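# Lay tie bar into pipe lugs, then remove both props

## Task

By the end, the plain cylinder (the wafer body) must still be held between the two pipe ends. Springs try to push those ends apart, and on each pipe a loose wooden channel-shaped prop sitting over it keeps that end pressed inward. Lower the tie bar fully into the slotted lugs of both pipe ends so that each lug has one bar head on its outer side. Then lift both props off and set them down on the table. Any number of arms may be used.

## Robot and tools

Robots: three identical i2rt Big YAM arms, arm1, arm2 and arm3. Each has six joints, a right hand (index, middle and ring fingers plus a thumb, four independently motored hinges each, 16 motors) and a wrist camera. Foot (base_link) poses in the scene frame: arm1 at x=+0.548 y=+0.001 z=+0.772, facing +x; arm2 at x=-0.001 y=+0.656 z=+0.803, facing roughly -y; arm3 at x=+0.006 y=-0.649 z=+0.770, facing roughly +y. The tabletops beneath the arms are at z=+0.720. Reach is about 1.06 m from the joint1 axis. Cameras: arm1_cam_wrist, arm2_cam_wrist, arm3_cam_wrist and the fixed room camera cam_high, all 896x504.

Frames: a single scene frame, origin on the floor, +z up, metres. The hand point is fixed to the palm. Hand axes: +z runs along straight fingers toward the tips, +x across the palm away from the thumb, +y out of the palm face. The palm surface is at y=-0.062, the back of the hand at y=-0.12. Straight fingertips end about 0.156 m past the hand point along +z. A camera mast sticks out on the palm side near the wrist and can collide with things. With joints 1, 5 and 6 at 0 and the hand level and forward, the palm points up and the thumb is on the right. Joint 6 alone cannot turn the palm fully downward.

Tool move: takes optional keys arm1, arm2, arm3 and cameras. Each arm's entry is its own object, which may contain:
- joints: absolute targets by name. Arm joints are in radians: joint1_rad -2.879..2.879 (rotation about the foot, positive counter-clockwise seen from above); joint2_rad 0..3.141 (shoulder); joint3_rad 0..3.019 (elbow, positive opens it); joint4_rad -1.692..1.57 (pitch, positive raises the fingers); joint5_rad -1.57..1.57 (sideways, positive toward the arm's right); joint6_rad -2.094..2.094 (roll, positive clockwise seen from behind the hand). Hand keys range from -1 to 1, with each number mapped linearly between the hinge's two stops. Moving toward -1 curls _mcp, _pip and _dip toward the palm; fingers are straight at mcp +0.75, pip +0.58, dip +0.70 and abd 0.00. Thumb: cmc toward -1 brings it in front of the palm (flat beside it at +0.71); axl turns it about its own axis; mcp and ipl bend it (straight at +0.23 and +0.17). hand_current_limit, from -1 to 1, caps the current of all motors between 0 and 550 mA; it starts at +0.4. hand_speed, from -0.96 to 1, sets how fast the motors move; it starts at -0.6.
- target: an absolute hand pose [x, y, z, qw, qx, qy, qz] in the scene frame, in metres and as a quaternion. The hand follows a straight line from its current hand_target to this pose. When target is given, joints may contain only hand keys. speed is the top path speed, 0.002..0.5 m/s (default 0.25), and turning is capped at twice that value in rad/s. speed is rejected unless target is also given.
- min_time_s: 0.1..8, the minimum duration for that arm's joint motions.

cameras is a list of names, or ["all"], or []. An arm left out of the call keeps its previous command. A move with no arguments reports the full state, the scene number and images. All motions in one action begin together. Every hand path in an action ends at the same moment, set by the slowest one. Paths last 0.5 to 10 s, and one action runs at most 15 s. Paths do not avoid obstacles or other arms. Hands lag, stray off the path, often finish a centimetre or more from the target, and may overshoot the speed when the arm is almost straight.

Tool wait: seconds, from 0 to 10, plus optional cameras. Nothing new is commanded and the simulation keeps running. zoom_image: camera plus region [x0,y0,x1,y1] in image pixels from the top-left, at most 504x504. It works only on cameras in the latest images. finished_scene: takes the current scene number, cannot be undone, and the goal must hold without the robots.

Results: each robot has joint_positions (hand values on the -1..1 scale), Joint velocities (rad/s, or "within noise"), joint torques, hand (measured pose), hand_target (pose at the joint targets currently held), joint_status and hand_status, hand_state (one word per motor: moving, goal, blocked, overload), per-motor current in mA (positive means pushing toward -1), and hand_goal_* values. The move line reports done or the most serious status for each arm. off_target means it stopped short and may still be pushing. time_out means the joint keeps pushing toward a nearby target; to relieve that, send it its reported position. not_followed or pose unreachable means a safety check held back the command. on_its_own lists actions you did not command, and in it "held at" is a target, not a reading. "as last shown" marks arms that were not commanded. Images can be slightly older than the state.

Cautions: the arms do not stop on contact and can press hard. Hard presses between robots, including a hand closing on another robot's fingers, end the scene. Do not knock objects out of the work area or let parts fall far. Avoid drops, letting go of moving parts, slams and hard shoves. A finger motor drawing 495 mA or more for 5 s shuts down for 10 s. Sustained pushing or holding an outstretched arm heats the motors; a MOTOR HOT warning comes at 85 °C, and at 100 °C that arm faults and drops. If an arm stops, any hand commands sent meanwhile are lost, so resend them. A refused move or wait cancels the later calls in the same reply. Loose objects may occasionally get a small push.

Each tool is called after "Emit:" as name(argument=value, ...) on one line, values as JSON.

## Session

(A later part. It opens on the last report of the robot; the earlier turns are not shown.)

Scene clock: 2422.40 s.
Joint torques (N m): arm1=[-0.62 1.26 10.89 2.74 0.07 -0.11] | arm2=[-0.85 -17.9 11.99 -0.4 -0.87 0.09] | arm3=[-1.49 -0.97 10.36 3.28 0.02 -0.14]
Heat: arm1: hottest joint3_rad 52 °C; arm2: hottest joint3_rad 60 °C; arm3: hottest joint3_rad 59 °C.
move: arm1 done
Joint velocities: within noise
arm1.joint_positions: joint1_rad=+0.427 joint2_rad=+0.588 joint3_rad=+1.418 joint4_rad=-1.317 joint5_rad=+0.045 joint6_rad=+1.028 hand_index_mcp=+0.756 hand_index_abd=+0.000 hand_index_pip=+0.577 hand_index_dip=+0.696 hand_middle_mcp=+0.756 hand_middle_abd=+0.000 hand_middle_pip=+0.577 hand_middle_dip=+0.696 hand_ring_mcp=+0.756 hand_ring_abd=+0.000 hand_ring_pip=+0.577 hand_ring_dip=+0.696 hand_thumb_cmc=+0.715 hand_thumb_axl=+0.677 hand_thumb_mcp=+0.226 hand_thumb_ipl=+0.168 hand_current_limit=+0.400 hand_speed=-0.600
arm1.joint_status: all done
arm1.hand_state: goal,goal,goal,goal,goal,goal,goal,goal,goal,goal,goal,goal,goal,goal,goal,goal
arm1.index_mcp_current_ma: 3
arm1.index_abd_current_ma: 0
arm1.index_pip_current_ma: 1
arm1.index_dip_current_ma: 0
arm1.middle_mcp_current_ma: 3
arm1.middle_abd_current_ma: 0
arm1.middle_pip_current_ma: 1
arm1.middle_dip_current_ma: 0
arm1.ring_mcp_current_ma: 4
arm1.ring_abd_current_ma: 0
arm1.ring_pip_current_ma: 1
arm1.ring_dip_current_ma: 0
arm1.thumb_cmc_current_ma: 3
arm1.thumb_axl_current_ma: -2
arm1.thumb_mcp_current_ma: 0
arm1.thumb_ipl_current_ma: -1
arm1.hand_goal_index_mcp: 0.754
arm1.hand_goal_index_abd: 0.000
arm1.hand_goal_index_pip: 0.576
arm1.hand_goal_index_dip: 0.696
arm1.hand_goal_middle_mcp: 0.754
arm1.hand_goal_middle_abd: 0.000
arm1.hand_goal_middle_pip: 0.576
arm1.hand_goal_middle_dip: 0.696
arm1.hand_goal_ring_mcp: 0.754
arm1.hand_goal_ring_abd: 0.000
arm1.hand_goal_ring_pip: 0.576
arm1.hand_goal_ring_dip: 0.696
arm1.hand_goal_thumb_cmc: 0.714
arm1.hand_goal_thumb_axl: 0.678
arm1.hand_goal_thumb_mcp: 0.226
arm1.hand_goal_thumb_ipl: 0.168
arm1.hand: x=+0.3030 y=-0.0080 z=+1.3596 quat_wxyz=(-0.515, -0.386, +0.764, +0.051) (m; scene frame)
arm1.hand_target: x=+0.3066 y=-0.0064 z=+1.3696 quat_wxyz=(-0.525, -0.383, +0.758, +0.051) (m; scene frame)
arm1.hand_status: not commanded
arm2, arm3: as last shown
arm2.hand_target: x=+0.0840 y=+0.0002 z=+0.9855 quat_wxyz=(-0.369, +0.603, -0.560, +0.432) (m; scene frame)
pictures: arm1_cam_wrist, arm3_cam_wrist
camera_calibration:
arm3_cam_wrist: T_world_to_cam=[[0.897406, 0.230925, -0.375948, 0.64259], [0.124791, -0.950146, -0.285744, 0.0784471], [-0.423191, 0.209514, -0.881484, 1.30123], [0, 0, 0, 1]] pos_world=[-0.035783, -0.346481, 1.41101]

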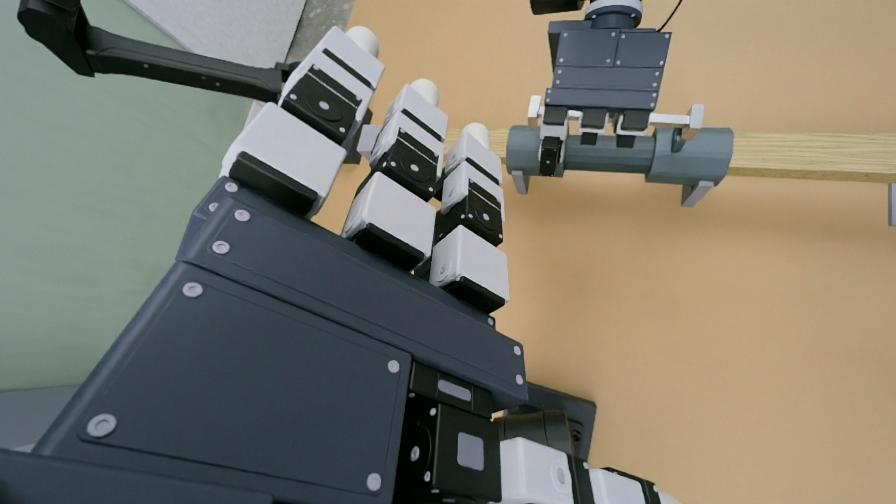

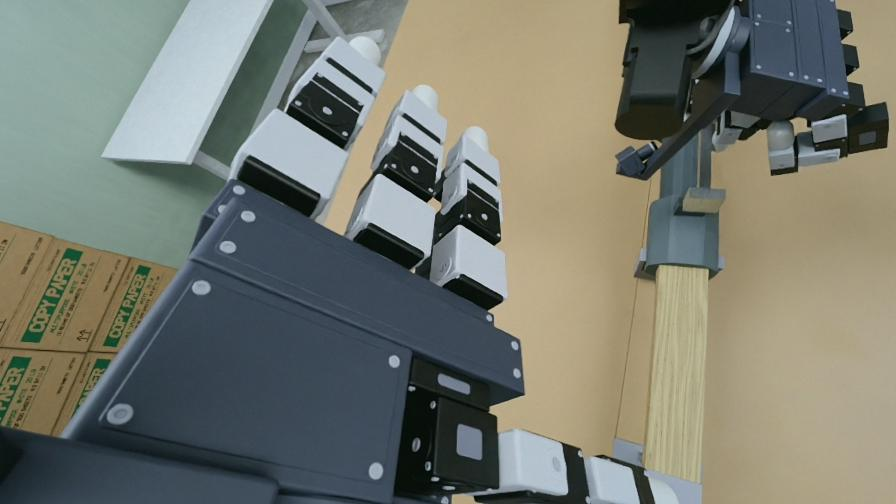

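Emit:
move(arm2={"joints": {"joint2_rad": 2.190, "joint4_rad": -1.611}, "min_time_s": 1.5})

Emit:
move(cameras=["arm1_cam_wrist", "arm3_cam_wrist"], arm1={"joints": {"hand_speed": -0.6}})

Emit:
zoom_image(camera="arm1_cam_wrist", region=[640, 80, 740, 180])

Emit:
zoom_image(camera="arm3_cam_wrist", region=[640, 130, 760, 250])

Scene clock: 2443.43 s.
Joint torques (N m): arm1=[-0.97 1.03 10.99 2.66 0.09 -0.07] | arm2=[-0.91 -18.08 11.88 -0.49 -0.87 0.11] | arm3=[-1.44 -1.03 10.35 3.32 0.02 -0.13]
Heat: arm1: hottest joint3_rad 52 °C; arm2: hottest joint3_rad 71 °C; arm3: hottest joint3_rad 59 °C.
move: arm2 done
Joint velocities: within noise
arm1, arm3: as last shown
arm2.joint_positions: joint1_rad=-0.106 joint2_rad=+2.185 joint3_rad=+2.064 joint4_rad=-1.599 joint5_rad=-1.200 joint6_rad=+1.377 hand_index_mcp=-0.893 hand_index_abd=+0.000 hand_index_pip=+1.000 hand_index_dip=+1.000 hand_middle_mcp=-0.889 hand_middle_abd=+0.002 hand_middle_pip=+1.000 hand_middle_dip=+1.000 hand_ring_mcp=+0.171 hand_ring_abd=+0.001 hand_ring_pip=-0.800 hand_ring_dip=-0.603 hand_thumb_cmc=-0.574 hand_thumb_axl=+0.676 hand_thumb_mcp=+0.102 hand_thumb_ipl=+0.027 hand_current_limit=+0.500 hand_speed=-0.300
arm2.joint_status: all done
arm2.hand_state: blocked,goal,goal,goal,blocked,goal,goal,goal,overload,goal,goal,goal,goal,goal,blocked,blocked
arm2.index_mcp_current_ma: 328
arm2.index_abd_current_ma: 0
arm2.index_pip_current_ma: 0
arm2.index_dip_current_ma: 0
arm2.middle_mcp_current_ma: 79
arm2.middle_abd_current_ma: 1
arm2.middle_pip_current_ma: 0
arm2.middle_dip_current_ma: 0
arm2.ring_mcp_current_ma: 0
arm2.ring_abd_current_ma: 0
arm2.ring_pip_current_ma: 0
arm2.ring_dip_current_ma: -1
arm2.thumb_cmc_current_ma: -3
arm2.thumb_axl_current_ma: -1
arm2.thumb_mcp_current_ma: 408
arm2.thumb_ipl_current_ma: 282
arm2.hand_goal_index_mcp: -1.000
arm2.hand_goal_index_abd: 0.000
arm2.hand_goal_index_pip: 1.000
arm2.hand_goal_index_dip: 1.000
arm2.hand_goal_middle_mcp: -0.930
arm2.hand_goal_middle_abd: 0.000
arm2.hand_goal_middle_pip: 1.000
arm2.hand_goal_middle_dip: 1.000
arm2.hand_goal_ring_mcp: 0.754
arm2.hand_goal_ring_abd: 0.000
arm2.hand_goal_ring_pip: -0.800
arm2.hand_goal_ring_dip: -0.600
arm2.hand_goal_thumb_cmc: -0.570
arm2.hand_goal_thumb_axl: 0.678
arm2.hand_goal_thumb_mcp: 0.000
arm2.hand_goal_thumb_ipl: -0.050
arm2.hand: x=+0.0918 y=+0.0124 z=+0.9410 quat_wxyz=(-0.397, +0.591, -0.571, +0.408) (m; scene frame)
arm2.hand_target: x=+0.0841 y=-0.0014 z=+0.9603 quat_wxyz=(-0.382, +0.595, -0.568, +0.421) (m; scene frame)
arm2.hand_status: not commanded
pictures: none

Scene clock: 2443.73 s.
Joint torques (N m): arm1=[-0.21 1.61 11.07 2.95 0.1 -0.11] | arm2=[-0.91 -18.26 11.89 -0.49 -0.86 0.1] | arm3=[-1.44 -1.08 10.33 3.28 0.03 -0.13]
Heat: arm1: hottest joint3_rad 52 °C; arm2: hottest joint3_rad 71 °C; arm3: hottest joint3_rad 59 °C.
move: arm1 done
Joint velocities: within noise
arm1.joint_positions: joint1_rad=+0.427 joint2_rad=+0.588 joint3_rad=+1.418 joint4_rad=-1.317 joint5_rad=+0.045 joint6_rad=+1.028 hand_index_mcp=+0.756 hand_index_abd=+0.000 hand_index_pip=+0.577 hand_index_dip=+0.696 hand_middle_mcp=+0.756 hand_middle_abd=+0.000 hand_middle_pip=+0.577 hand_middle_dip=+0.696 hand_ring_mcp=+0.756 hand_ring_abd=+0.000 hand_ring_pip=+0.577 hand_ring_dip=+0.696 hand_thumb_cmc=+0.715 hand_thumb_axl=+0.677 hand_thumb_mcp=+0.226 hand_thumb_ipl=+0.168 hand_current_limit=+0.400 hand_speed=-0.600
arm1.joint_status: all done
arm1.hand_state: goal,goal,goal,goal,goal,goal,goal,goal,goal,goal,goal,goal,goal,goal,goal,goal
arm1.index_mcp_current_ma: 3
arm1.index_abd_current_ma: 0
arm1.index_pip_current_ma: 1
arm1.index_dip_current_ma: 0
arm1.middle_mcp_current_ma: 3
arm1.middle_abd_current_ma: 0
arm1.middle_pip_current_ma: 1
arm1.middle_dip_current_ma: 0
arm1.ring_mcp_current_ma: 4
arm1.ring_abd_current_ma: 0
arm1.ring_pip_current_ma: 1
arm1.ring_dip_current_ma: 0
arm1.thumb_cmc_current_ma: 3
arm1.thumb_axl_current_ma: -2
arm1.thumb_mcp_current_ma: 0
arm1.thumb_ipl_current_ma: -1
arm1.hand_goal_index_mcp: 0.754
arm1.hand_goal_index_abd: 0.000
arm1.hand_goal_index_pip: 0.576
arm1.hand_goal_index_dip: 0.696
arm1.hand_goal_middle_mcp: 0.754
arm1.hand_goal_middle_abd: 0.000
arm1.hand_goal_middle_pip: 0.576
arm1.hand_goal_middle_dip: 0.696
arm1.hand_goal_ring_mcp: 0.754
arm1.hand_goal_ring_abd: 0.000
arm1.hand_goal_ring_pip: 0.576
arm1.hand_goal_ring_dip: 0.696
arm1.hand_goal_thumb_cmc: 0.714
arm1.hand_goal_thumb_axl: 0.678
arm1.hand_goal_thumb_mcp: 0.226
arm1.hand_goal_thumb_ipl: 0.168
arm1.hand: x=+0.3030 y=-0.0080 z=+1.3596 quat_wxyz=(-0.515, -0.386, +0.764, +0.051) (m; scene frame)
arm1.hand_target: x=+0.3066 y=-0.0064 z=+1.3696 quat_wxyz=(-0.525, -0.383, +0.758, +0.051) (m; scene frame)
arm1.hand_status: not commanded
arm2, arm3: as last shown
pictures: arm1_cam_wrist, arm3_cam_wrist
camera_calibration:
arm3_cam_wrist: T_world_to_cam=[[0.897406, 0.230925, -0.375948, 0.64259], [0.124791, -0.950146, -0.285744, 0.0784471], [-0.423191, 0.209514, -0.881484, 1.30123], [0, 0, 0, 1]] pos_world=[-0.035783, -0.346481, 1.41101]

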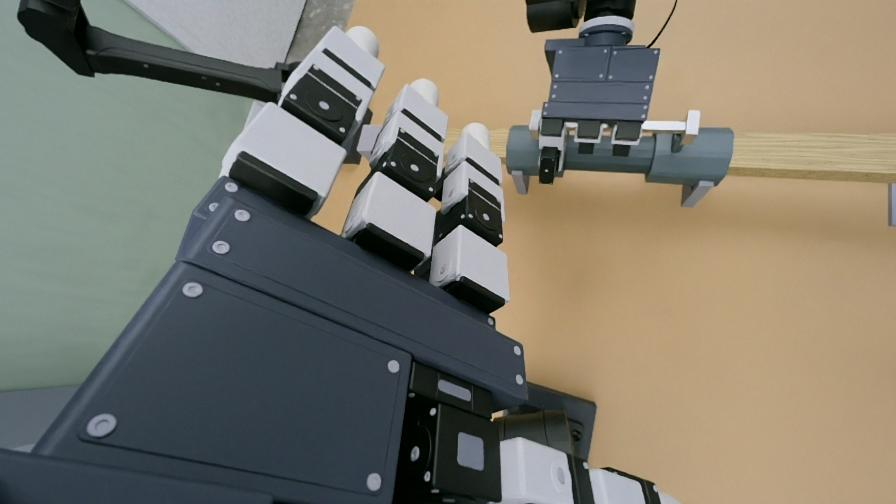

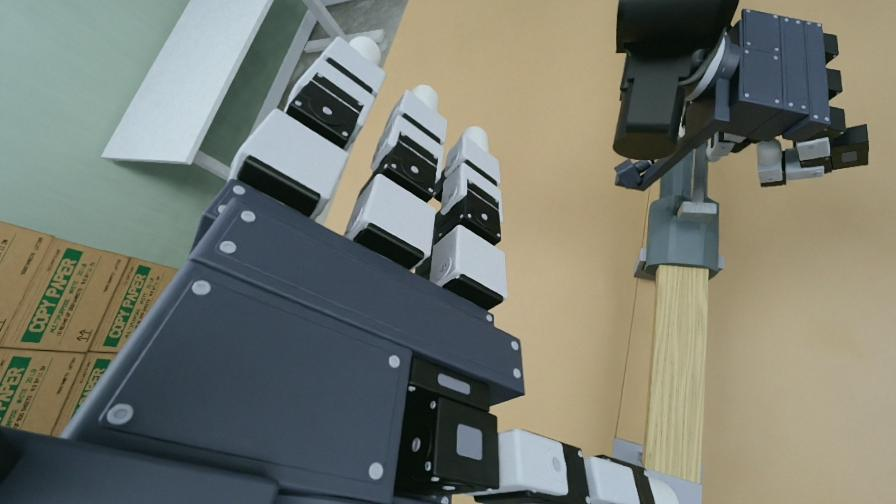

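Scaled by 5.040 from the camera's 896x504 image, which has a finer 1280x720 frame.

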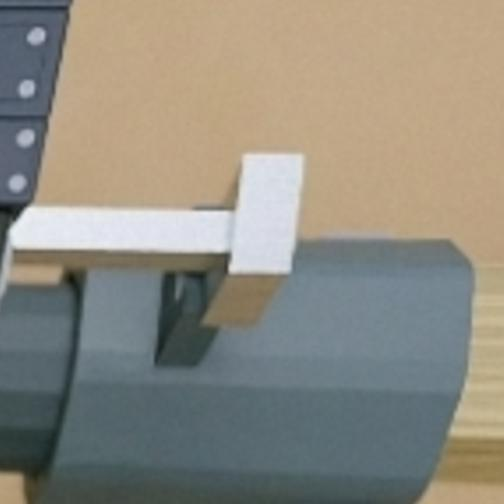

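Scaled by 4.200 from the camera's 896x504 image, which has a finer 1280x720 frame.

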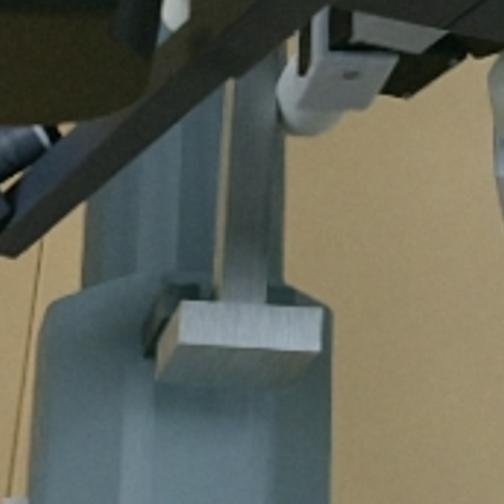

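Emit:
move(arm1={"joints":{"hand_speed":-0.6}}, cameras=["arm1_cam_wrist","arm3_cam_wrist"])

Emit:
zoom_image(camera="arm1_cam_wrist", region=[640, 80, 740, 180])

Emit:
zoom_image(camera="arm3_cam_wrist", region=[640, 130, 760, 250])

Scene clock: 2493.73 s.
Joint torques (N m): arm1=[-0.73 1.03 11.22 2.8 0.08 -0.08] | arm2=[-0.91 -18.26 11.88 -0.49 -0.86 0.1] | arm3=[-1.44 -0.91 10.35 3.29 0.03 -0.13]
Heat: arm1: hottest joint3_rad 52 °C; arm2: hottest joint3_rad 79 °C; arm3: hottest joint3_rad 59 °C.
move: arm1 done
Joint velocities: within noise
arm1.joint_positions: joint1_rad=+0.427 joint2_rad=+0.588 joint3_rad=+1.418 joint4_rad=-1.317 joint5_rad=+0.045 joint6_rad=+1.028 hand_index_mcp=+0.756 hand_index_abd=+0.000 hand_index_pip=+0.577 hand_index_dip=+0.696 hand_middle_mcp=+0.756 hand_middle_abd=+0.000 hand_middle_pip=+0.577 hand_middle_dip=+0.696 hand_ring_mcp=+0.756 hand_ring_abd=+0.000 hand_ring_pip=+0.577 hand_ring_dip=+0.696 hand_thumb_cmc=+0.715 hand_thumb_axl=+0.677 hand_thumb_mcp=+0.226 hand_thumb_ipl=+0.168 hand_current_limit=+0.400 hand_speed=-0.600
arm1.joint_status: all done
arm1.hand_state: goal,goal,goal,goal,goal,goal,goal,goal,goal,goal,goal,goal,goal,goal,goal,goal
arm1.index_mcp_current_ma: 3
arm1.index_abd_current_ma: 0
arm1.index_pip_current_ma: 1
arm1.index_dip_current_ma: 0
arm1.middle_mcp_current_ma: 3
arm1.middle_abd_current_ma: 0
arm1.middle_pip_current_ma: 1
arm1.middle_dip_current_ma: 0
arm1.ring_mcp_current_ma: 4
arm1.ring_abd_current_ma: 0
arm1.ring_pip_current_ma: 1
arm1.ring_dip_current_ma: 0
arm1.thumb_cmc_current_ma: 3
arm1.thumb_axl_current_ma: -2
arm1.thumb_mcp_current_ma: 0
arm1.thumb_ipl_current_ma: -1
arm1.hand_goal_index_mcp: 0.754
arm1.hand_goal_index_abd: 0.000
arm1.hand_goal_index_pip: 0.576
arm1.hand_goal_index_dip: 0.696
arm1.hand_goal_middle_mcp: 0.754
arm1.hand_goal_middle_abd: 0.000
arm1.hand_goal_middle_pip: 0.576
arm1.hand_goal_middle_dip: 0.696
arm1.hand_goal_ring_mcp: 0.754
arm1.hand_goal_ring_abd: 0.000
arm1.hand_goal_ring_pip: 0.576
arm1.hand_goal_ring_dip: 0.696
arm1.hand_goal_thumb_cmc: 0.714
arm1.hand_goal_thumb_axl: 0.678
arm1.hand_goal_thumb_mcp: 0.226
arm1.hand_goal_thumb_ipl: 0.168
arm1.hand: x=+0.3030 y=-0.0080 z=+1.3596 quat_wxyz=(-0.515, -0.386, +0.764, +0.051) (m; scene frame)
arm1.hand_target: x=+0.3066 y=-0.0064 z=+1.3696 quat_wxyz=(-0.525, -0.383, +0.758, +0.051) (m; scene frame)
arm1.hand_status: not commanded
arm2, arm3: as last shown
pictures: arm1_cam_wrist, arm3_cam_wrist
camera_calibration:
arm3_cam_wrist: T_world_to_cam=[[0.897406, 0.230925, -0.375948, 0.64259], [0.124791, -0.950146, -0.285744, 0.0784471], [-0.423191, 0.209514, -0.881484, 1.30123], [0, 0, 0, 1]] pos_world=[-0.035783, -0.346481, 1.41101]

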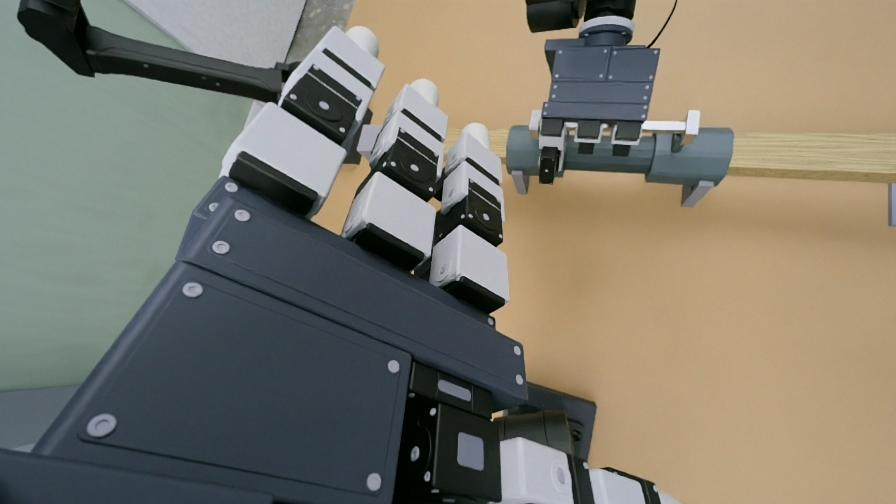

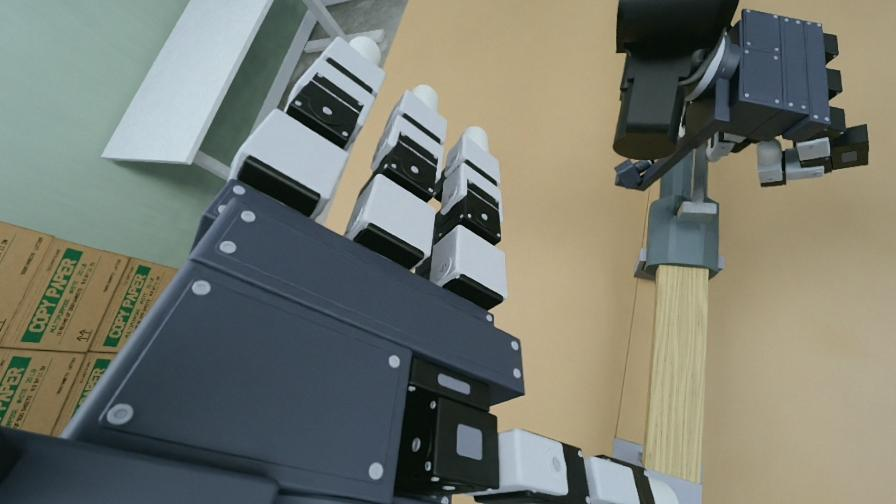

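Scaled by 5.040 from the camera's 896x504 image, which has a finer 1280x720 frame.

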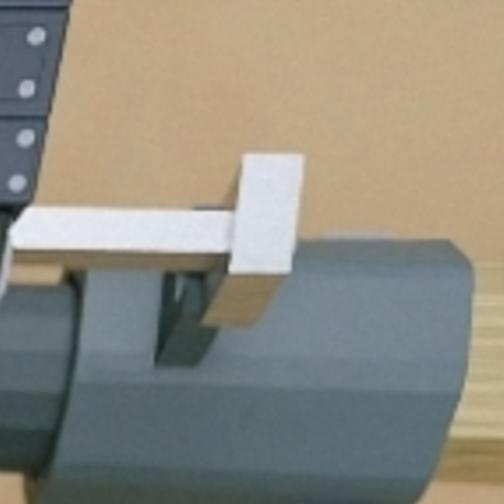

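Scaled by 4.200 from the camera's 896x504 image, which has a finer 1280x720 frame.

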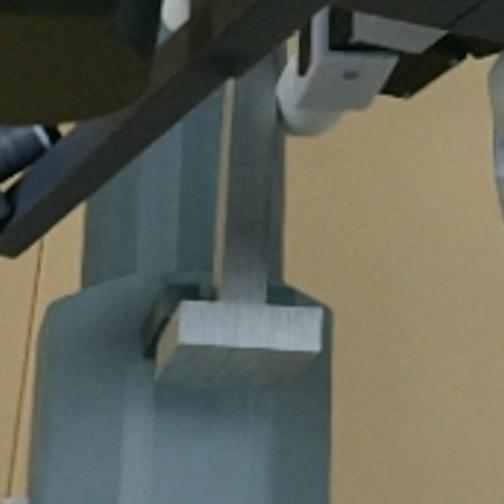

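Emit:
move(arm2={"joints":{"joint2_rad":2.11,"joint3_rad":2.050,"joint4_rad":-1.583},"min_time_s":1.0})

Emit:
move(arm2={"joints":{"joint2_rad":2.172},"min_time_s":1.0}, cameras=["arm1_cam_wrist","arm3_cam_wrist"])

Emit:
zoom_image(camera="arm1_cam_wrist", region=[640, 80, 740, 180])

Emit:
zoom_image(camera="arm3_cam_wrist", region=[640, 130, 760, 250])

Scene clock: 2506.77 s.
Joint torques (N m): arm1=[-0.67 1.79 10.99 3.04 0.05 -0.13] | arm2=[-0.91 -21.54 8.05 0.43 -0.86 0.09] | arm3=[-1.44 -1.08 10.32 3.28 0.03 -0.12]
Heat: arm1: hottest joint3_rad 52 °C; arm2: hottest joint3_rad 79 °C; arm3: hottest joint3_rad 59 °C.
move: arm2 done
Joint velocities: within noise
arm1, arm3: as last shown
arm2.joint_positions: joint1_rad=-0.106 joint2_rad=+2.146 joint3_rad=+2.042 joint4_rad=-1.593 joint5_rad=-1.200 joint6_rad=+1.377 hand_index_mcp=-0.893 hand_index_abd=+0.000 hand_index_pip=+1.000 hand_index_dip=+1.000 hand_middle_mcp=-0.889 hand_middle_abd=+0.002 hand_middle_pip=+1.000 hand_middle_dip=+1.000 hand_ring_mcp=+0.171 hand_ring_abd=+0.001 hand_ring_pip=-0.800 hand_ring_dip=-0.603 hand_thumb_cmc=-0.574 hand_thumb_axl=+0.676 hand_thumb_mcp=+0.102 hand_thumb_ipl=+0.027 hand_current_limit=+0.500 hand_speed=-0.300
arm2.joint_status: all done
arm2.hand_state: blocked,goal,goal,goal,blocked,goal,goal,goal,overload,goal,goal,goal,goal,goal,blocked,blocked
arm2.index_mcp_current_ma: 328
arm2.index_abd_current_ma: 0
arm2.index_pip_current_ma: 0
arm2.index_dip_current_ma: 0
arm2.middle_mcp_current_ma: 79
arm2.middle_abd_current_ma: 1
arm2.middle_pip_current_ma: 0
arm2.middle_dip_current_ma: 0
arm2.ring_mcp_current_ma: 0
arm2.ring_abd_current_ma: 0
arm2.ring_pip_current_ma: 0
arm2.ring_dip_current_ma: -1
arm2.thumb_cmc_current_ma: -2
arm2.thumb_axl_current_ma: -1
arm2.thumb_mcp_current_ma: 408
arm2.thumb_ipl_current_ma: 282
arm2.hand_goal_index_mcp: -1.000
arm2.hand_goal_index_abd: 0.000
arm2.hand_goal_index_pip: 1.000
arm2.hand_goal_index_dip: 1.000
arm2.hand_goal_middle_mcp: -0.930
arm2.hand_goal_middle_abd: 0.000
arm2.hand_goal_middle_pip: 1.000
arm2.hand_goal_middle_dip: 1.000
arm2.hand_goal_ring_mcp: 0.754
arm2.hand_goal_ring_abd: 0.000
arm2.hand_goal_ring_pip: -0.800
arm2.hand_goal_ring_dip: -0.600
arm2.hand_goal_thumb_cmc: -0.570
arm2.hand_goal_thumb_axl: 0.678
arm2.hand_goal_thumb_mcp: 0.000
arm2.hand_goal_thumb_ipl: -0.050
arm2.hand: x=+0.0919 y=+0.0176 z=+0.9571 quat_wxyz=(-0.390, +0.595, -0.567, +0.415) (m; scene frame)
arm2.hand_target: x=+0.0850 y=+0.0143 z=+0.9814 quat_wxyz=(-0.373, +0.601, -0.562, +0.429) (m; scene frame)
arm2.hand_status: not commanded
pictures: none

Scene clock: 2508.27 s.
Joint torques (N m): arm1=[-0.73 1.26 11.29 2.7 0.07 -0.1] | arm2=[-0.91 -18.37 8.09 0.4 -0.86 0.1] | arm3=[-1.55 -1.03 10.35 3.29 0.02 -0.13]
Heat: arm1: hottest joint3_rad 52 °C; arm2: hottest joint3_rad 79 °C; arm3: hottest joint3_rad 59 °C.
move: arm2 done
Joint velocities: within noise
arm1, arm3: as last shown
arm2.joint_positions: joint1_rad=-0.106 joint2_rad=+2.172 joint3_rad=+2.042 joint4_rad=-1.593 joint5_rad=-1.200 joint6_rad=+1.377 hand_index_mcp=-0.893 hand_index_abd=+0.000 hand_index_pip=+1.000 hand_index_dip=+1.000 hand_middle_mcp=-0.889 hand_middle_abd=+0.002 hand_middle_pip=+1.000 hand_middle_dip=+1.000 hand_ring_mcp=+0.171 hand_ring_abd=+0.001 hand_ring_pip=-0.800 hand_ring_dip=-0.603 hand_thumb_cmc=-0.574 hand_thumb_axl=+0.676 hand_thumb_mcp=+0.102 hand_thumb_ipl=+0.027 hand_current_limit=+0.500 hand_speed=-0.300
arm2.joint_status: all done
arm2.hand_state: blocked,goal,goal,goal,blocked,goal,goal,goal,overload,goal,goal,goal,goal,goal,blocked,blocked
arm2.index_mcp_current_ma: 328
arm2.index_abd_current_ma: 0
arm2.index_pip_current_ma: 0
arm2.index_dip_current_ma: 0
arm2.middle_mcp_current_ma: 79
arm2.middle_abd_current_ma: 1
arm2.middle_pip_current_ma: 0
arm2.middle_dip_current_ma: 0
arm2.ring_mcp_current_ma: 0
arm2.ring_abd_current_ma: 0
arm2.ring_pip_current_ma: 0
arm2.ring_dip_current_ma: -1
arm2.thumb_cmc_current_ma: -2
arm2.thumb_axl_current_ma: -1
arm2.thumb_mcp_current_ma: 408
arm2.thumb_ipl_current_ma: 282
arm2.hand_goal_index_mcp: -1.000
arm2.hand_goal_index_abd: 0.000
arm2.hand_goal_index_pip: 1.000
arm2.hand_goal_index_dip: 1.000
arm2.hand_goal_middle_mcp: -0.930
arm2.hand_goal_middle_abd: 0.000
arm2.hand_goal_middle_pip: 1.000
arm2.hand_goal_middle_dip: 1.000
arm2.hand_goal_ring_mcp: 0.754
arm2.hand_goal_ring_abd: 0.000
arm2.hand_goal_ring_pip: -0.800
arm2.hand_goal_ring_dip: -0.600
arm2.hand_goal_thumb_cmc: -0.570
arm2.hand_goal_thumb_axl: 0.678
arm2.hand_goal_thumb_mcp: 0.000
arm2.hand_goal_thumb_ipl: -0.050
arm2.hand: x=+0.0920 y=+0.0172 z=+0.9411 quat_wxyz=(-0.399, +0.590, -0.572, +0.407) (m; scene frame)
arm2.hand_target: x=+0.0852 y=+0.0126 z=+0.9434 quat_wxyz=(-0.392, +0.588, -0.574, +0.413) (m; scene frame)
arm2.hand_status: not commanded
pictures: arm1_cam_wrist, arm3_cam_wrist
camera_calibration:
arm3_cam_wrist: T_world_to_cam=[[0.897406, 0.230925, -0.375948, 0.64259], [0.124791, -0.950146, -0.285744, 0.0784471], [-0.423191, 0.209514, -0.881484, 1.30123], [0, 0, 0, 1]] pos_world=[-0.035783, -0.346481, 1.41101]

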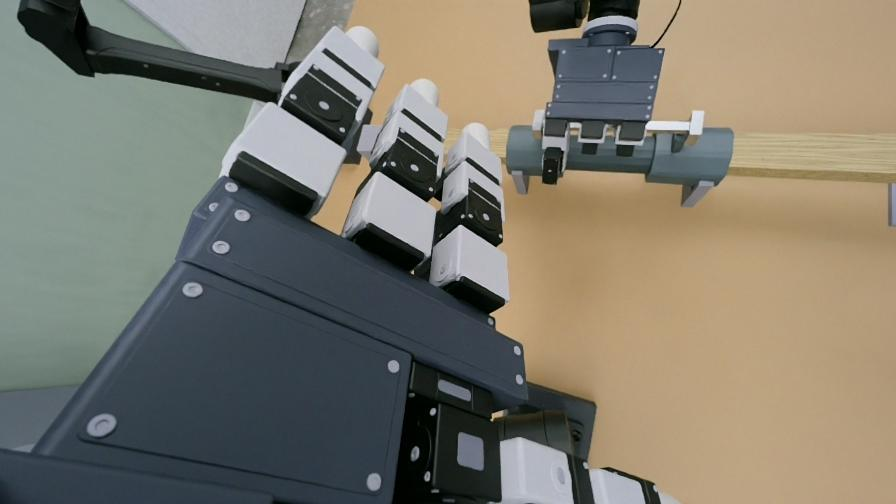

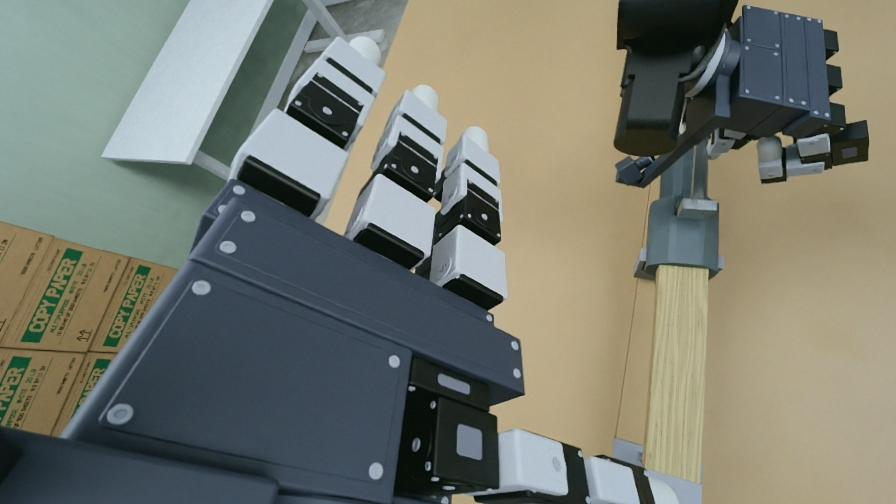

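Scaled by 5.040 from the camera's 896x504 image, which has a finer 1280x720 frame.

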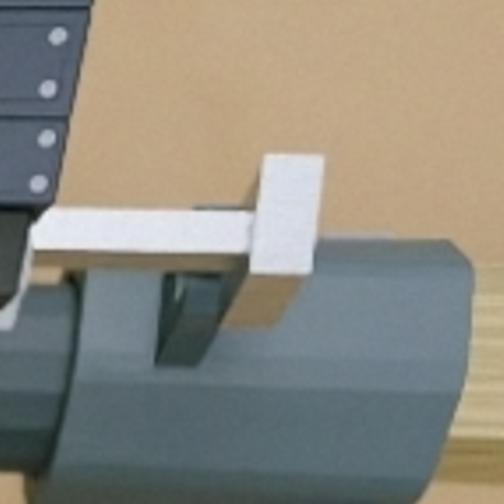

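Scaled by 4.200 from the camera's 896x504 image, which has a finer 1280x720 frame.

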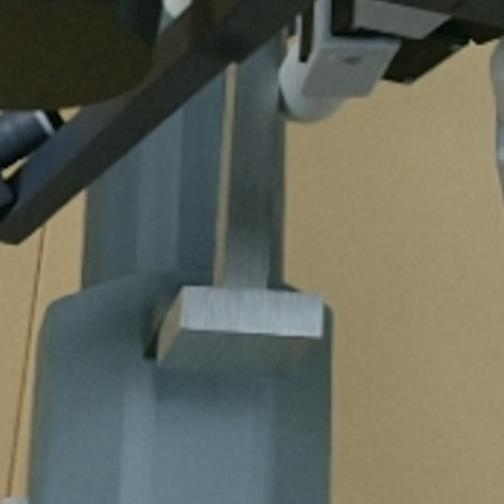

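Emit:
zoom_image(camera="arm1_cam_wrist", region=[660, 105, 710, 155])

Emit:
zoom_image(camera="arm3_cam_wrist", region=[665, 185, 725, 245])

Scaled by 10.080 from the camera's 896x504 image, which has a finer 1280x720 frame.

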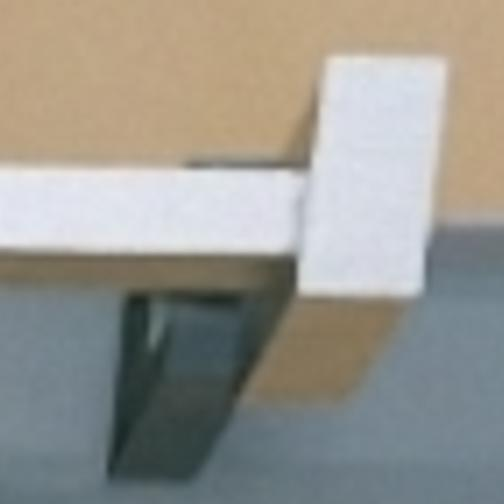

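Scaled by 8.400 from the camera's 896x504 image, which has a finer 1280x720 frame.

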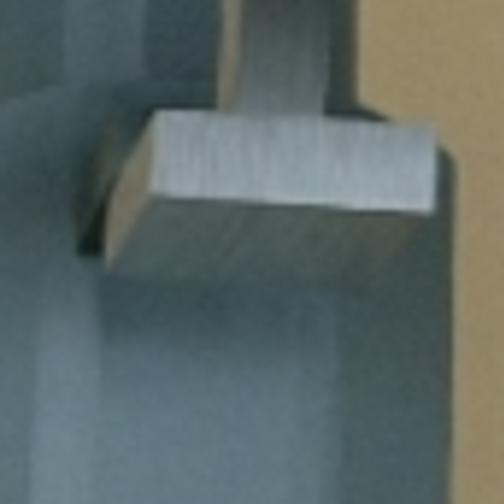

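Emit:
move(arm2={"joints":{"joint2_rad":2.115,"joint3_rad":2.044,"joint4_rad":-1.580,"hand_middle_mcp":-0.945},"min_time_s":1.0})

Emit:
move(arm2={"joints":{"joint2_rad":2.169},"min_time_s":1.0}, cameras=["arm1_cam_wrist","arm3_cam_wrist"])

Emit:
zoom_image(camera="arm1_cam_wrist", region=[640, 80, 740, 180])

Emit:
zoom_image(camera="arm3_cam_wrist", region=[640, 130, 760, 250])

Scene clock: 2581.73 s.
Joint torques (N m): arm1=[-1.08 1.73 11 3.02 0.09 -0.12] | arm2=[-0.85 -21.36 7.98 0.38 -0.87 0.1] | arm3=[-1.38 -0.97 10.35 3.28 0.02 -0.13]
Heat: arm1: hottest joint3_rad 52 °C; arm2: hottest joint3_rad 67 °C; arm3: hottest joint3_rad 59 °C.
move: arm2 off_target
Joint velocities: within noise
arm1, arm3: as last shown
arm2.joint_positions: joint1_rad=-0.106 joint2_rad=+2.153 joint3_rad=+2.035 joint4_rad=-1.589 joint5_rad=-1.200 joint6_rad=+1.377 hand_index_mcp=-0.893 hand_index_abd=+0.000 hand_index_pip=+1.000 hand_index_dip=+1.000 hand_middle_mcp=-0.889 hand_middle_abd=+0.002 hand_middle_pip=+1.000 hand_middle_dip=+1.000 hand_ring_mcp=+0.171 hand_ring_abd=+0.001 hand_ring_pip=-0.800 hand_ring_dip=-0.603 hand_thumb_cmc=-0.574 hand_thumb_axl=+0.676 hand_thumb_mcp=+0.102 hand_thumb_ipl=+0.027 hand_current_limit=+0.500 hand_speed=-0.300
arm2.joint_status: hand_middle_mcp off_target (ended at -0.889, target -0.945); the others done
arm2.hand_state: blocked,goal,goal,goal,blocked,goal,goal,goal,overload,goal,goal,goal,goal,goal,blocked,blocked
arm2.index_mcp_current_ma: 328
arm2.index_abd_current_ma: 0
arm2.index_pip_current_ma: 0
arm2.index_dip_current_ma: 0
arm2.middle_mcp_current_ma: 122
arm2.middle_abd_current_ma: 1
arm2.middle_pip_current_ma: 0
arm2.middle_dip_current_ma: 0
arm2.ring_mcp_current_ma: 0
arm2.ring_abd_current_ma: 0
arm2.ring_pip_current_ma: 0
arm2.ring_dip_current_ma: -1
arm2.thumb_cmc_current_ma: -2
arm2.thumb_axl_current_ma: -1
arm2.thumb_mcp_current_ma: 408
arm2.thumb_ipl_current_ma: 282
arm2.hand_goal_index_mcp: -1.000
arm2.hand_goal_index_abd: 0.000
arm2.hand_goal_index_pip: 1.000
arm2.hand_goal_index_dip: 1.000
arm2.hand_goal_middle_mcp: -0.944
arm2.hand_goal_middle_abd: 0.000
arm2.hand_goal_middle_pip: 1.000
arm2.hand_goal_middle_dip: 1.000
arm2.hand_goal_ring_mcp: 0.754
arm2.hand_goal_ring_abd: 0.000
arm2.hand_goal_ring_pip: -0.800
arm2.hand_goal_ring_dip: -0.600
arm2.hand_goal_thumb_cmc: -0.570
arm2.hand_goal_thumb_axl: 0.678
arm2.hand_goal_thumb_mcp: 0.000
arm2.hand_goal_thumb_ipl: -0.050
arm2.hand: x=+0.0920 y=+0.0182 z=+0.9505 quat_wxyz=(-0.393, +0.593, -0.569, +0.412) (m; scene frame)
arm2.hand_target: x=+0.0850 y=+0.0149 z=+0.9763 quat_wxyz=(-0.375, +0.599, -0.563, +0.427) (m; scene frame)
arm2.hand_status: not commanded
pictures: none

Scene clock: 2583.27 s.
Joint torques (N m): arm1=[-0.21 0.44 11.03 2.92 0.08 -0.1] | arm2=[-0.91 -18.61 7.98 0.36 -0.87 0.1] | arm3=[-1.49 -0.97 10.33 3.29 0.03 -0.13]
Heat: arm1: hottest joint3_rad 52 °C; arm2: hottest joint3_rad 67 °C; arm3: hottest joint3_rad 59 °C.
move: arm2 done
Joint velocities: within noise
arm1: as last shown
arm2.joint_positions: joint1_rad=-0.106 joint2_rad=+2.166 joint3_rad=+2.035 joint4_rad=-1.589 joint5_rad=-1.200 joint6_rad=+1.377 hand_index_mcp=-0.893 hand_index_abd=+0.000 hand_index_pip=+1.000 hand_index_dip=+1.000 hand_middle_mcp=-0.889 hand_middle_abd=+0.002 hand_middle_pip=+1.000 hand_middle_dip=+1.000 hand_ring_mcp=+0.171 hand_ring_abd=+0.001 hand_ring_pip=-0.800 hand_ring_dip=-0.603 hand_thumb_cmc=-0.574 hand_thumb_axl=+0.676 hand_thumb_mcp=+0.102 hand_thumb_ipl=+0.027 hand_current_limit=+0.500 hand_speed=-0.300
arm2.joint_status: all done
arm2.hand_state: blocked,goal,goal,goal,blocked,goal,goal,goal,overload,goal,goal,goal,goal,goal,blocked,blocked
arm2.index_mcp_current_ma: 328
arm2.index_abd_current_ma: 0
arm2.index_pip_current_ma: 0
arm2.index_dip_current_ma: 0
arm2.middle_mcp_current_ma: 122
arm2.middle_abd_current_ma: 1
arm2.middle_pip_current_ma: 0
arm2.middle_dip_current_ma: 0
arm2.ring_mcp_current_ma: 0
arm2.ring_abd_current_ma: 0
arm2.ring_pip_current_ma: 0
arm2.ring_dip_current_ma: -1
arm2.thumb_cmc_current_ma: -2
arm2.thumb_axl_current_ma: -1
arm2.thumb_mcp_current_ma: 408
arm2.thumb_ipl_current_ma: 282
arm2.hand_goal_index_mcp: -1.000
arm2.hand_goal_index_abd: 0.000
arm2.hand_goal_index_pip: 1.000
arm2.hand_goal_index_dip: 1.000
arm2.hand_goal_middle_mcp: -0.944
arm2.hand_goal_middle_abd: 0.000
arm2.hand_goal_middle_pip: 1.000
arm2.hand_goal_middle_dip: 1.000
arm2.hand_goal_ring_mcp: 0.754
arm2.hand_goal_ring_abd: 0.000
arm2.hand_goal_ring_pip: -0.800
arm2.hand_goal_ring_dip: -0.600
arm2.hand_goal_thumb_cmc: -0.570
arm2.hand_goal_thumb_axl: 0.678
arm2.hand_goal_thumb_mcp: 0.000
arm2.hand_goal_thumb_ipl: -0.050
arm2.hand: x=+0.0921 y=+0.0181 z=+0.9422 quat_wxyz=(-0.398, +0.591, -0.571, +0.408) (m; scene frame)
arm2.hand_target: x=+0.0852 y=+0.0135 z=+0.9433 quat_wxyz=(-0.392, +0.588, -0.574, +0.413) (m; scene frame)
arm2.hand_status: not commanded
arm3.joint_positions: joint1_rad=+0.360 joint2_rad=+0.793 joint3_rad=+1.201 joint4_rad=-0.772 joint5_rad=+0.042 joint6_rad=+1.066 hand_index_mcp=+0.755 hand_index_abd=+0.001 hand_index_pip=+0.577 hand_index_dip=+0.696 hand_middle_mcp=+0.755 hand_middle_abd=+0.001 hand_middle_pip=+0.577 hand_middle_dip=+0.696 hand_ring_mcp=+0.756 hand_ring_abd=+0.001 hand_ring_pip=+0.577 hand_ring_dip=+0.696 hand_thumb_cmc=+0.715 hand_thumb_axl=+0.677 hand_thumb_mcp=+0.226 hand_thumb_ipl=+0.168 hand_current_limit=+0.400 hand_speed=-0.600
arm3.joint_status: not commanded
arm3.hand_state: goal,goal,goal,goal,goal,goal,goal,goal,goal,goal,goal,goal,goal,goal,goal,goal
arm3.index_mcp_current_ma: 0
arm3.index_abd_current_ma: 0
arm3.index_pip_current_ma: 0
arm3.index_dip_current_ma: 0
arm3.middle_mcp_current_ma: 0
arm3.middle_abd_current_ma: 0
arm3.middle_pip_current_ma: 0
arm3.middle_dip_current_ma: 0
arm3.ring_mcp_current_ma: 0
arm3.ring_abd_current_ma: 0
arm3.ring_pip_current_ma: 0
arm3.ring_dip_current_ma: 0
arm3.thumb_cmc_current_ma: 0
arm3.thumb_axl_current_ma: 0
arm3.thumb_mcp_current_ma: 0
arm3.thumb_ipl_current_ma: 0
arm3.hand_goal_index_mcp: 0.754
arm3.hand_goal_index_abd: 0.000
arm3.hand_goal_index_pip: 0.576
arm3.hand_goal_index_dip: 0.696
arm3.hand_goal_middle_mcp: 0.754
arm3.hand_goal_middle_abd: 0.000
arm3.hand_goal_middle_pip: 0.576
arm3.hand_goal_middle_dip: 0.696
arm3.hand_goal_ring_mcp: 0.754
arm3.hand_goal_ring_abd: 0.000
arm3.hand_goal_ring_pip: 0.576
arm3.hand_goal_ring_dip: 0.696
arm3.hand_goal_thumb_cmc: 0.714
arm3.hand_goal_thumb_axl: 0.678
arm3.hand_goal_thumb_mcp: 0.226
arm3.hand_goal_thumb_ipl: 0.168
arm3.hand: x=-0.0595 y=-0.2582 z=+1.3064 quat_wxyz=(-0.372, +0.278, +0.772, +0.435) (m; scene frame)
arm3.hand_target: x=-0.0611 y=-0.2544 z=+1.3089 quat_wxyz=(-0.376, +0.276, +0.768, +0.439) (m; scene frame)
arm3.hand_status: not commanded
pictures: arm1_cam_wrist, arm3_cam_wrist
camera_calibration:
arm3_cam_wrist: T_world_to_cam=[[0.897406, 0.230925, -0.375948, 0.64259], [0.124791, -0.950146, -0.285744, 0.0784471], [-0.423191, 0.209514, -0.881484, 1.30123], [0, 0, 0, 1]] pos_world=[-0.035783, -0.346481, 1.41101]

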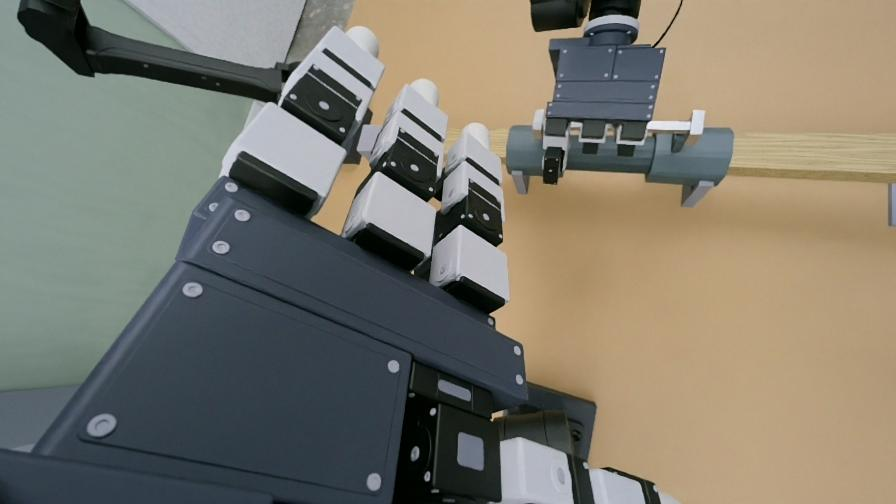

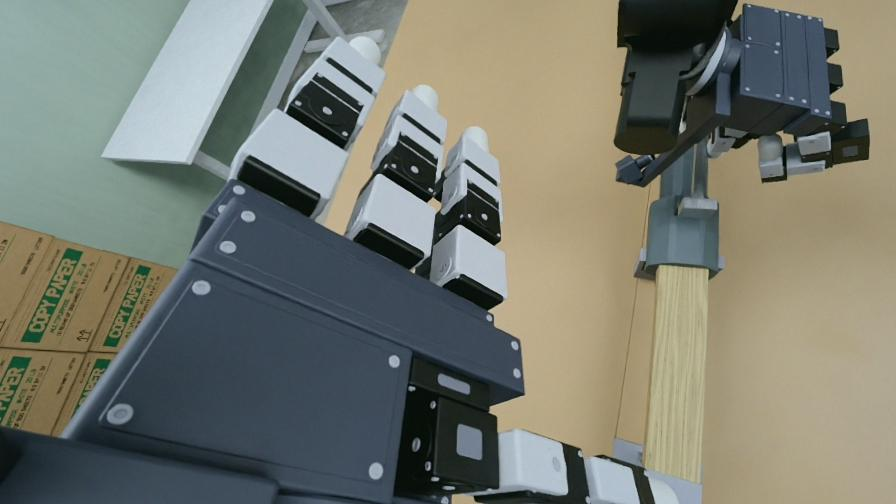

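Scaled by 5.040 from the camera's 896x504 image, which has a finer 1280x720 frame.

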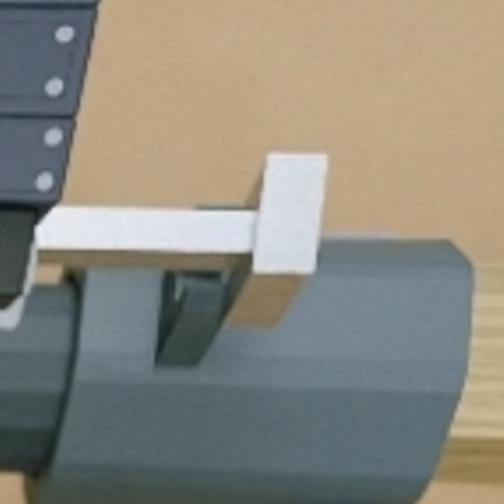

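Scaled by 4.200 from the camera's 896x504 image, which has a finer 1280x720 frame.

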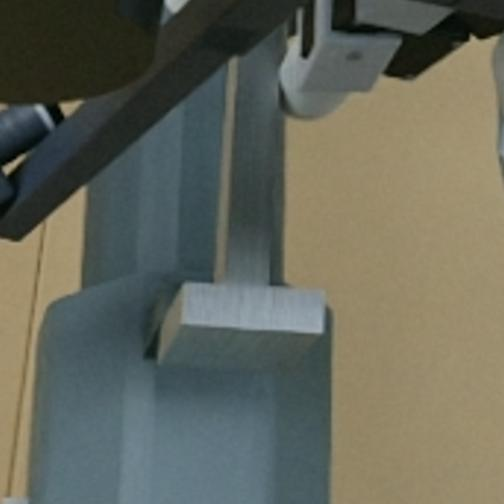

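Emit:
move(arm2={"joints":{"hand_middle_mcp":-0.97}}, cameras=["arm1_cam_wrist","arm3_cam_wrist"])

Emit:
zoom_image(camera="arm1_cam_wrist", region=[660, 105, 710, 155])

Emit:
zoom_image(camera="arm3_cam_wrist", region=[665, 185, 725, 245])

Scene clock: 2589.47 s.
Joint torques (N m): arm1=[-0.73 2.49 11.08 2.81 0.1 -0.06] | arm2=[-0.91 -18.26 8.08 0.35 -0.86 0.1] | arm3=[-1.49 -0.97 10.36 3.29 0.02 -0.13]
Heat: arm1: hottest joint3_rad 52 °C; arm2: hottest joint3_rad 67 °C; arm3: hottest joint3_rad 59 °C.
move: arm2 off_target
Joint velocities: within noise
arm1, arm3: as last shown
arm2.joint_positions: joint1_rad=-0.106 joint2_rad=+2.166 joint3_rad=+2.035 joint4_rad=-1.589 joint5_rad=-1.200 joint6_rad=+1.377 hand_index_mcp=-0.893 hand_index_abd=+0.000 hand_index_pip=+1.000 hand_index_dip=+1.000 hand_middle_mcp=-0.896 hand_middle_abd=+0.002 hand_middle_pip=+1.000 hand_middle_dip=+1.000 hand_ring_mcp=+0.171 hand_ring_abd=+0.001 hand_ring_pip=-0.800 hand_ring_dip=-0.603 hand_thumb_cmc=-0.573 hand_thumb_axl=+0.676 hand_thumb_mcp=+0.102 hand_thumb_ipl=+0.027 hand_current_limit=+0.500 hand_speed=-0.300
arm2.joint_status: hand_middle_mcp off_target (ended at -0.896, target -0.970)
arm2.hand_state: blocked,goal,goal,goal,blocked,goal,goal,goal,overload,goal,goal,goal,goal,goal,blocked,blocked
arm2.index_mcp_current_ma: 328
arm2.index_abd_current_ma: 0
arm2.index_pip_current_ma: 0
arm2.index_dip_current_ma: 0
arm2.middle_mcp_current_ma: 188
arm2.middle_abd_current_ma: 1
arm2.middle_pip_current_ma: 0
arm2.middle_dip_current_ma: 0
arm2.ring_mcp_current_ma: 0
arm2.ring_abd_current_ma: 0
arm2.ring_pip_current_ma: 0
arm2.ring_dip_current_ma: -1
arm2.thumb_cmc_current_ma: -1
arm2.thumb_axl_current_ma: -1
arm2.thumb_mcp_current_ma: 408
arm2.thumb_ipl_current_ma: 282
arm2.hand_goal_index_mcp: -1.000
arm2.hand_goal_index_abd: 0.000
arm2.hand_goal_index_pip: 1.000
arm2.hand_goal_index_dip: 1.000
arm2.hand_goal_middle_mcp: -0.970
arm2.hand_goal_middle_abd: 0.000
arm2.hand_goal_middle_pip: 1.000
arm2.hand_goal_middle_dip: 1.000
arm2.hand_goal_ring_mcp: 0.754
arm2.hand_goal_ring_abd: 0.000
arm2.hand_goal_ring_pip: -0.800
arm2.hand_goal_ring_dip: -0.600
arm2.hand_goal_thumb_cmc: -0.570
arm2.hand_goal_thumb_axl: 0.678
arm2.hand_goal_thumb_mcp: 0.000
arm2.hand_goal_thumb_ipl: -0.050
arm2.hand: x=+0.0921 y=+0.0181 z=+0.9422 quat_wxyz=(-0.398, +0.591, -0.571, +0.408) (m; scene frame)
arm2.hand_target: x=+0.0852 y=+0.0135 z=+0.9433 quat_wxyz=(-0.392, +0.588, -0.574, +0.413) (m; scene frame)
arm2.hand_status: not commanded
pictures: arm1_cam_wrist, arm3_cam_wrist
camera_calibration:
arm3_cam_wrist: T_world_to_cam=[[0.897406, 0.230925, -0.375948, 0.64259], [0.124791, -0.950146, -0.285744, 0.0784471], [-0.423191, 0.209514, -0.881484, 1.30123], [0, 0, 0, 1]] pos_world=[-0.035783, -0.346481, 1.41101]

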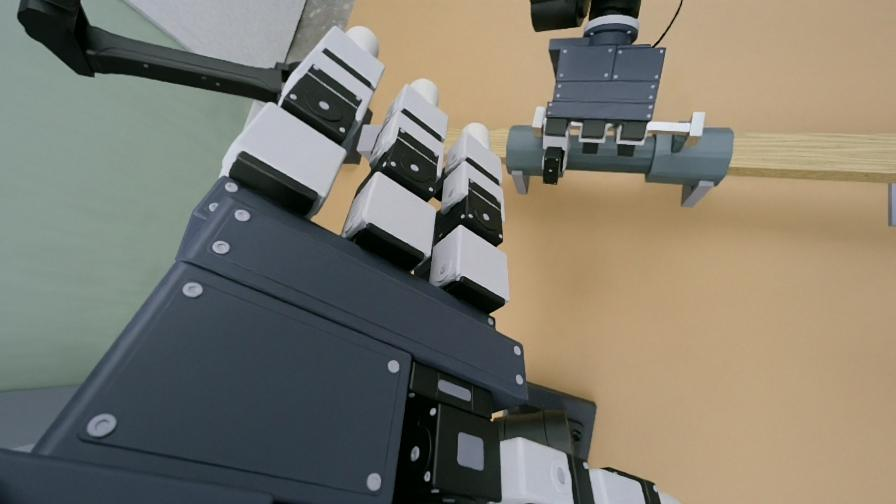

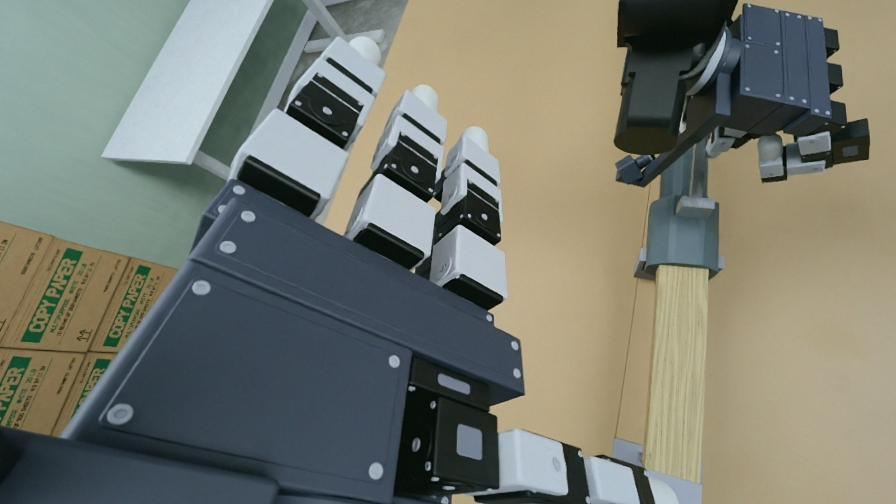

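Scaled by 10.080 from the camera's 896x504 image, which has a finer 1280x720 frame.

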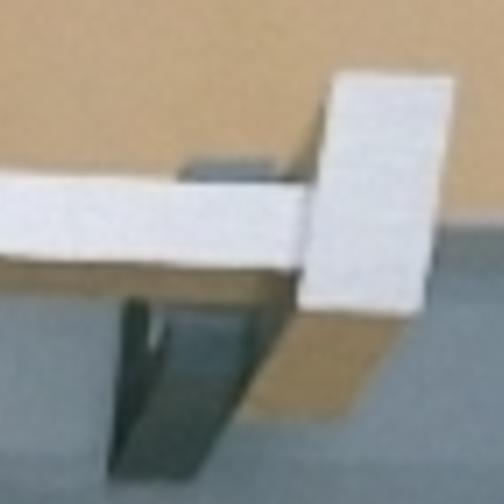

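Scaled by 8.400 from the camera's 896x504 image, which has a finer 1280x720 frame.

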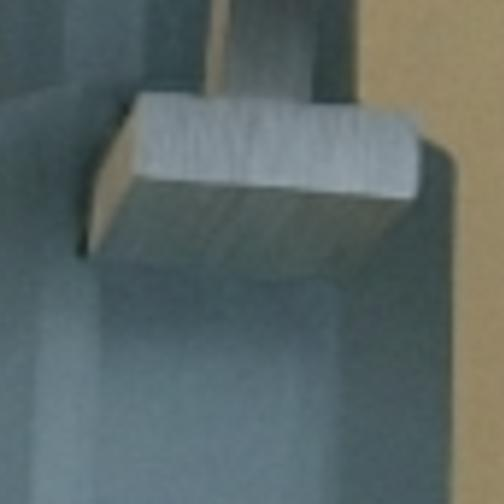

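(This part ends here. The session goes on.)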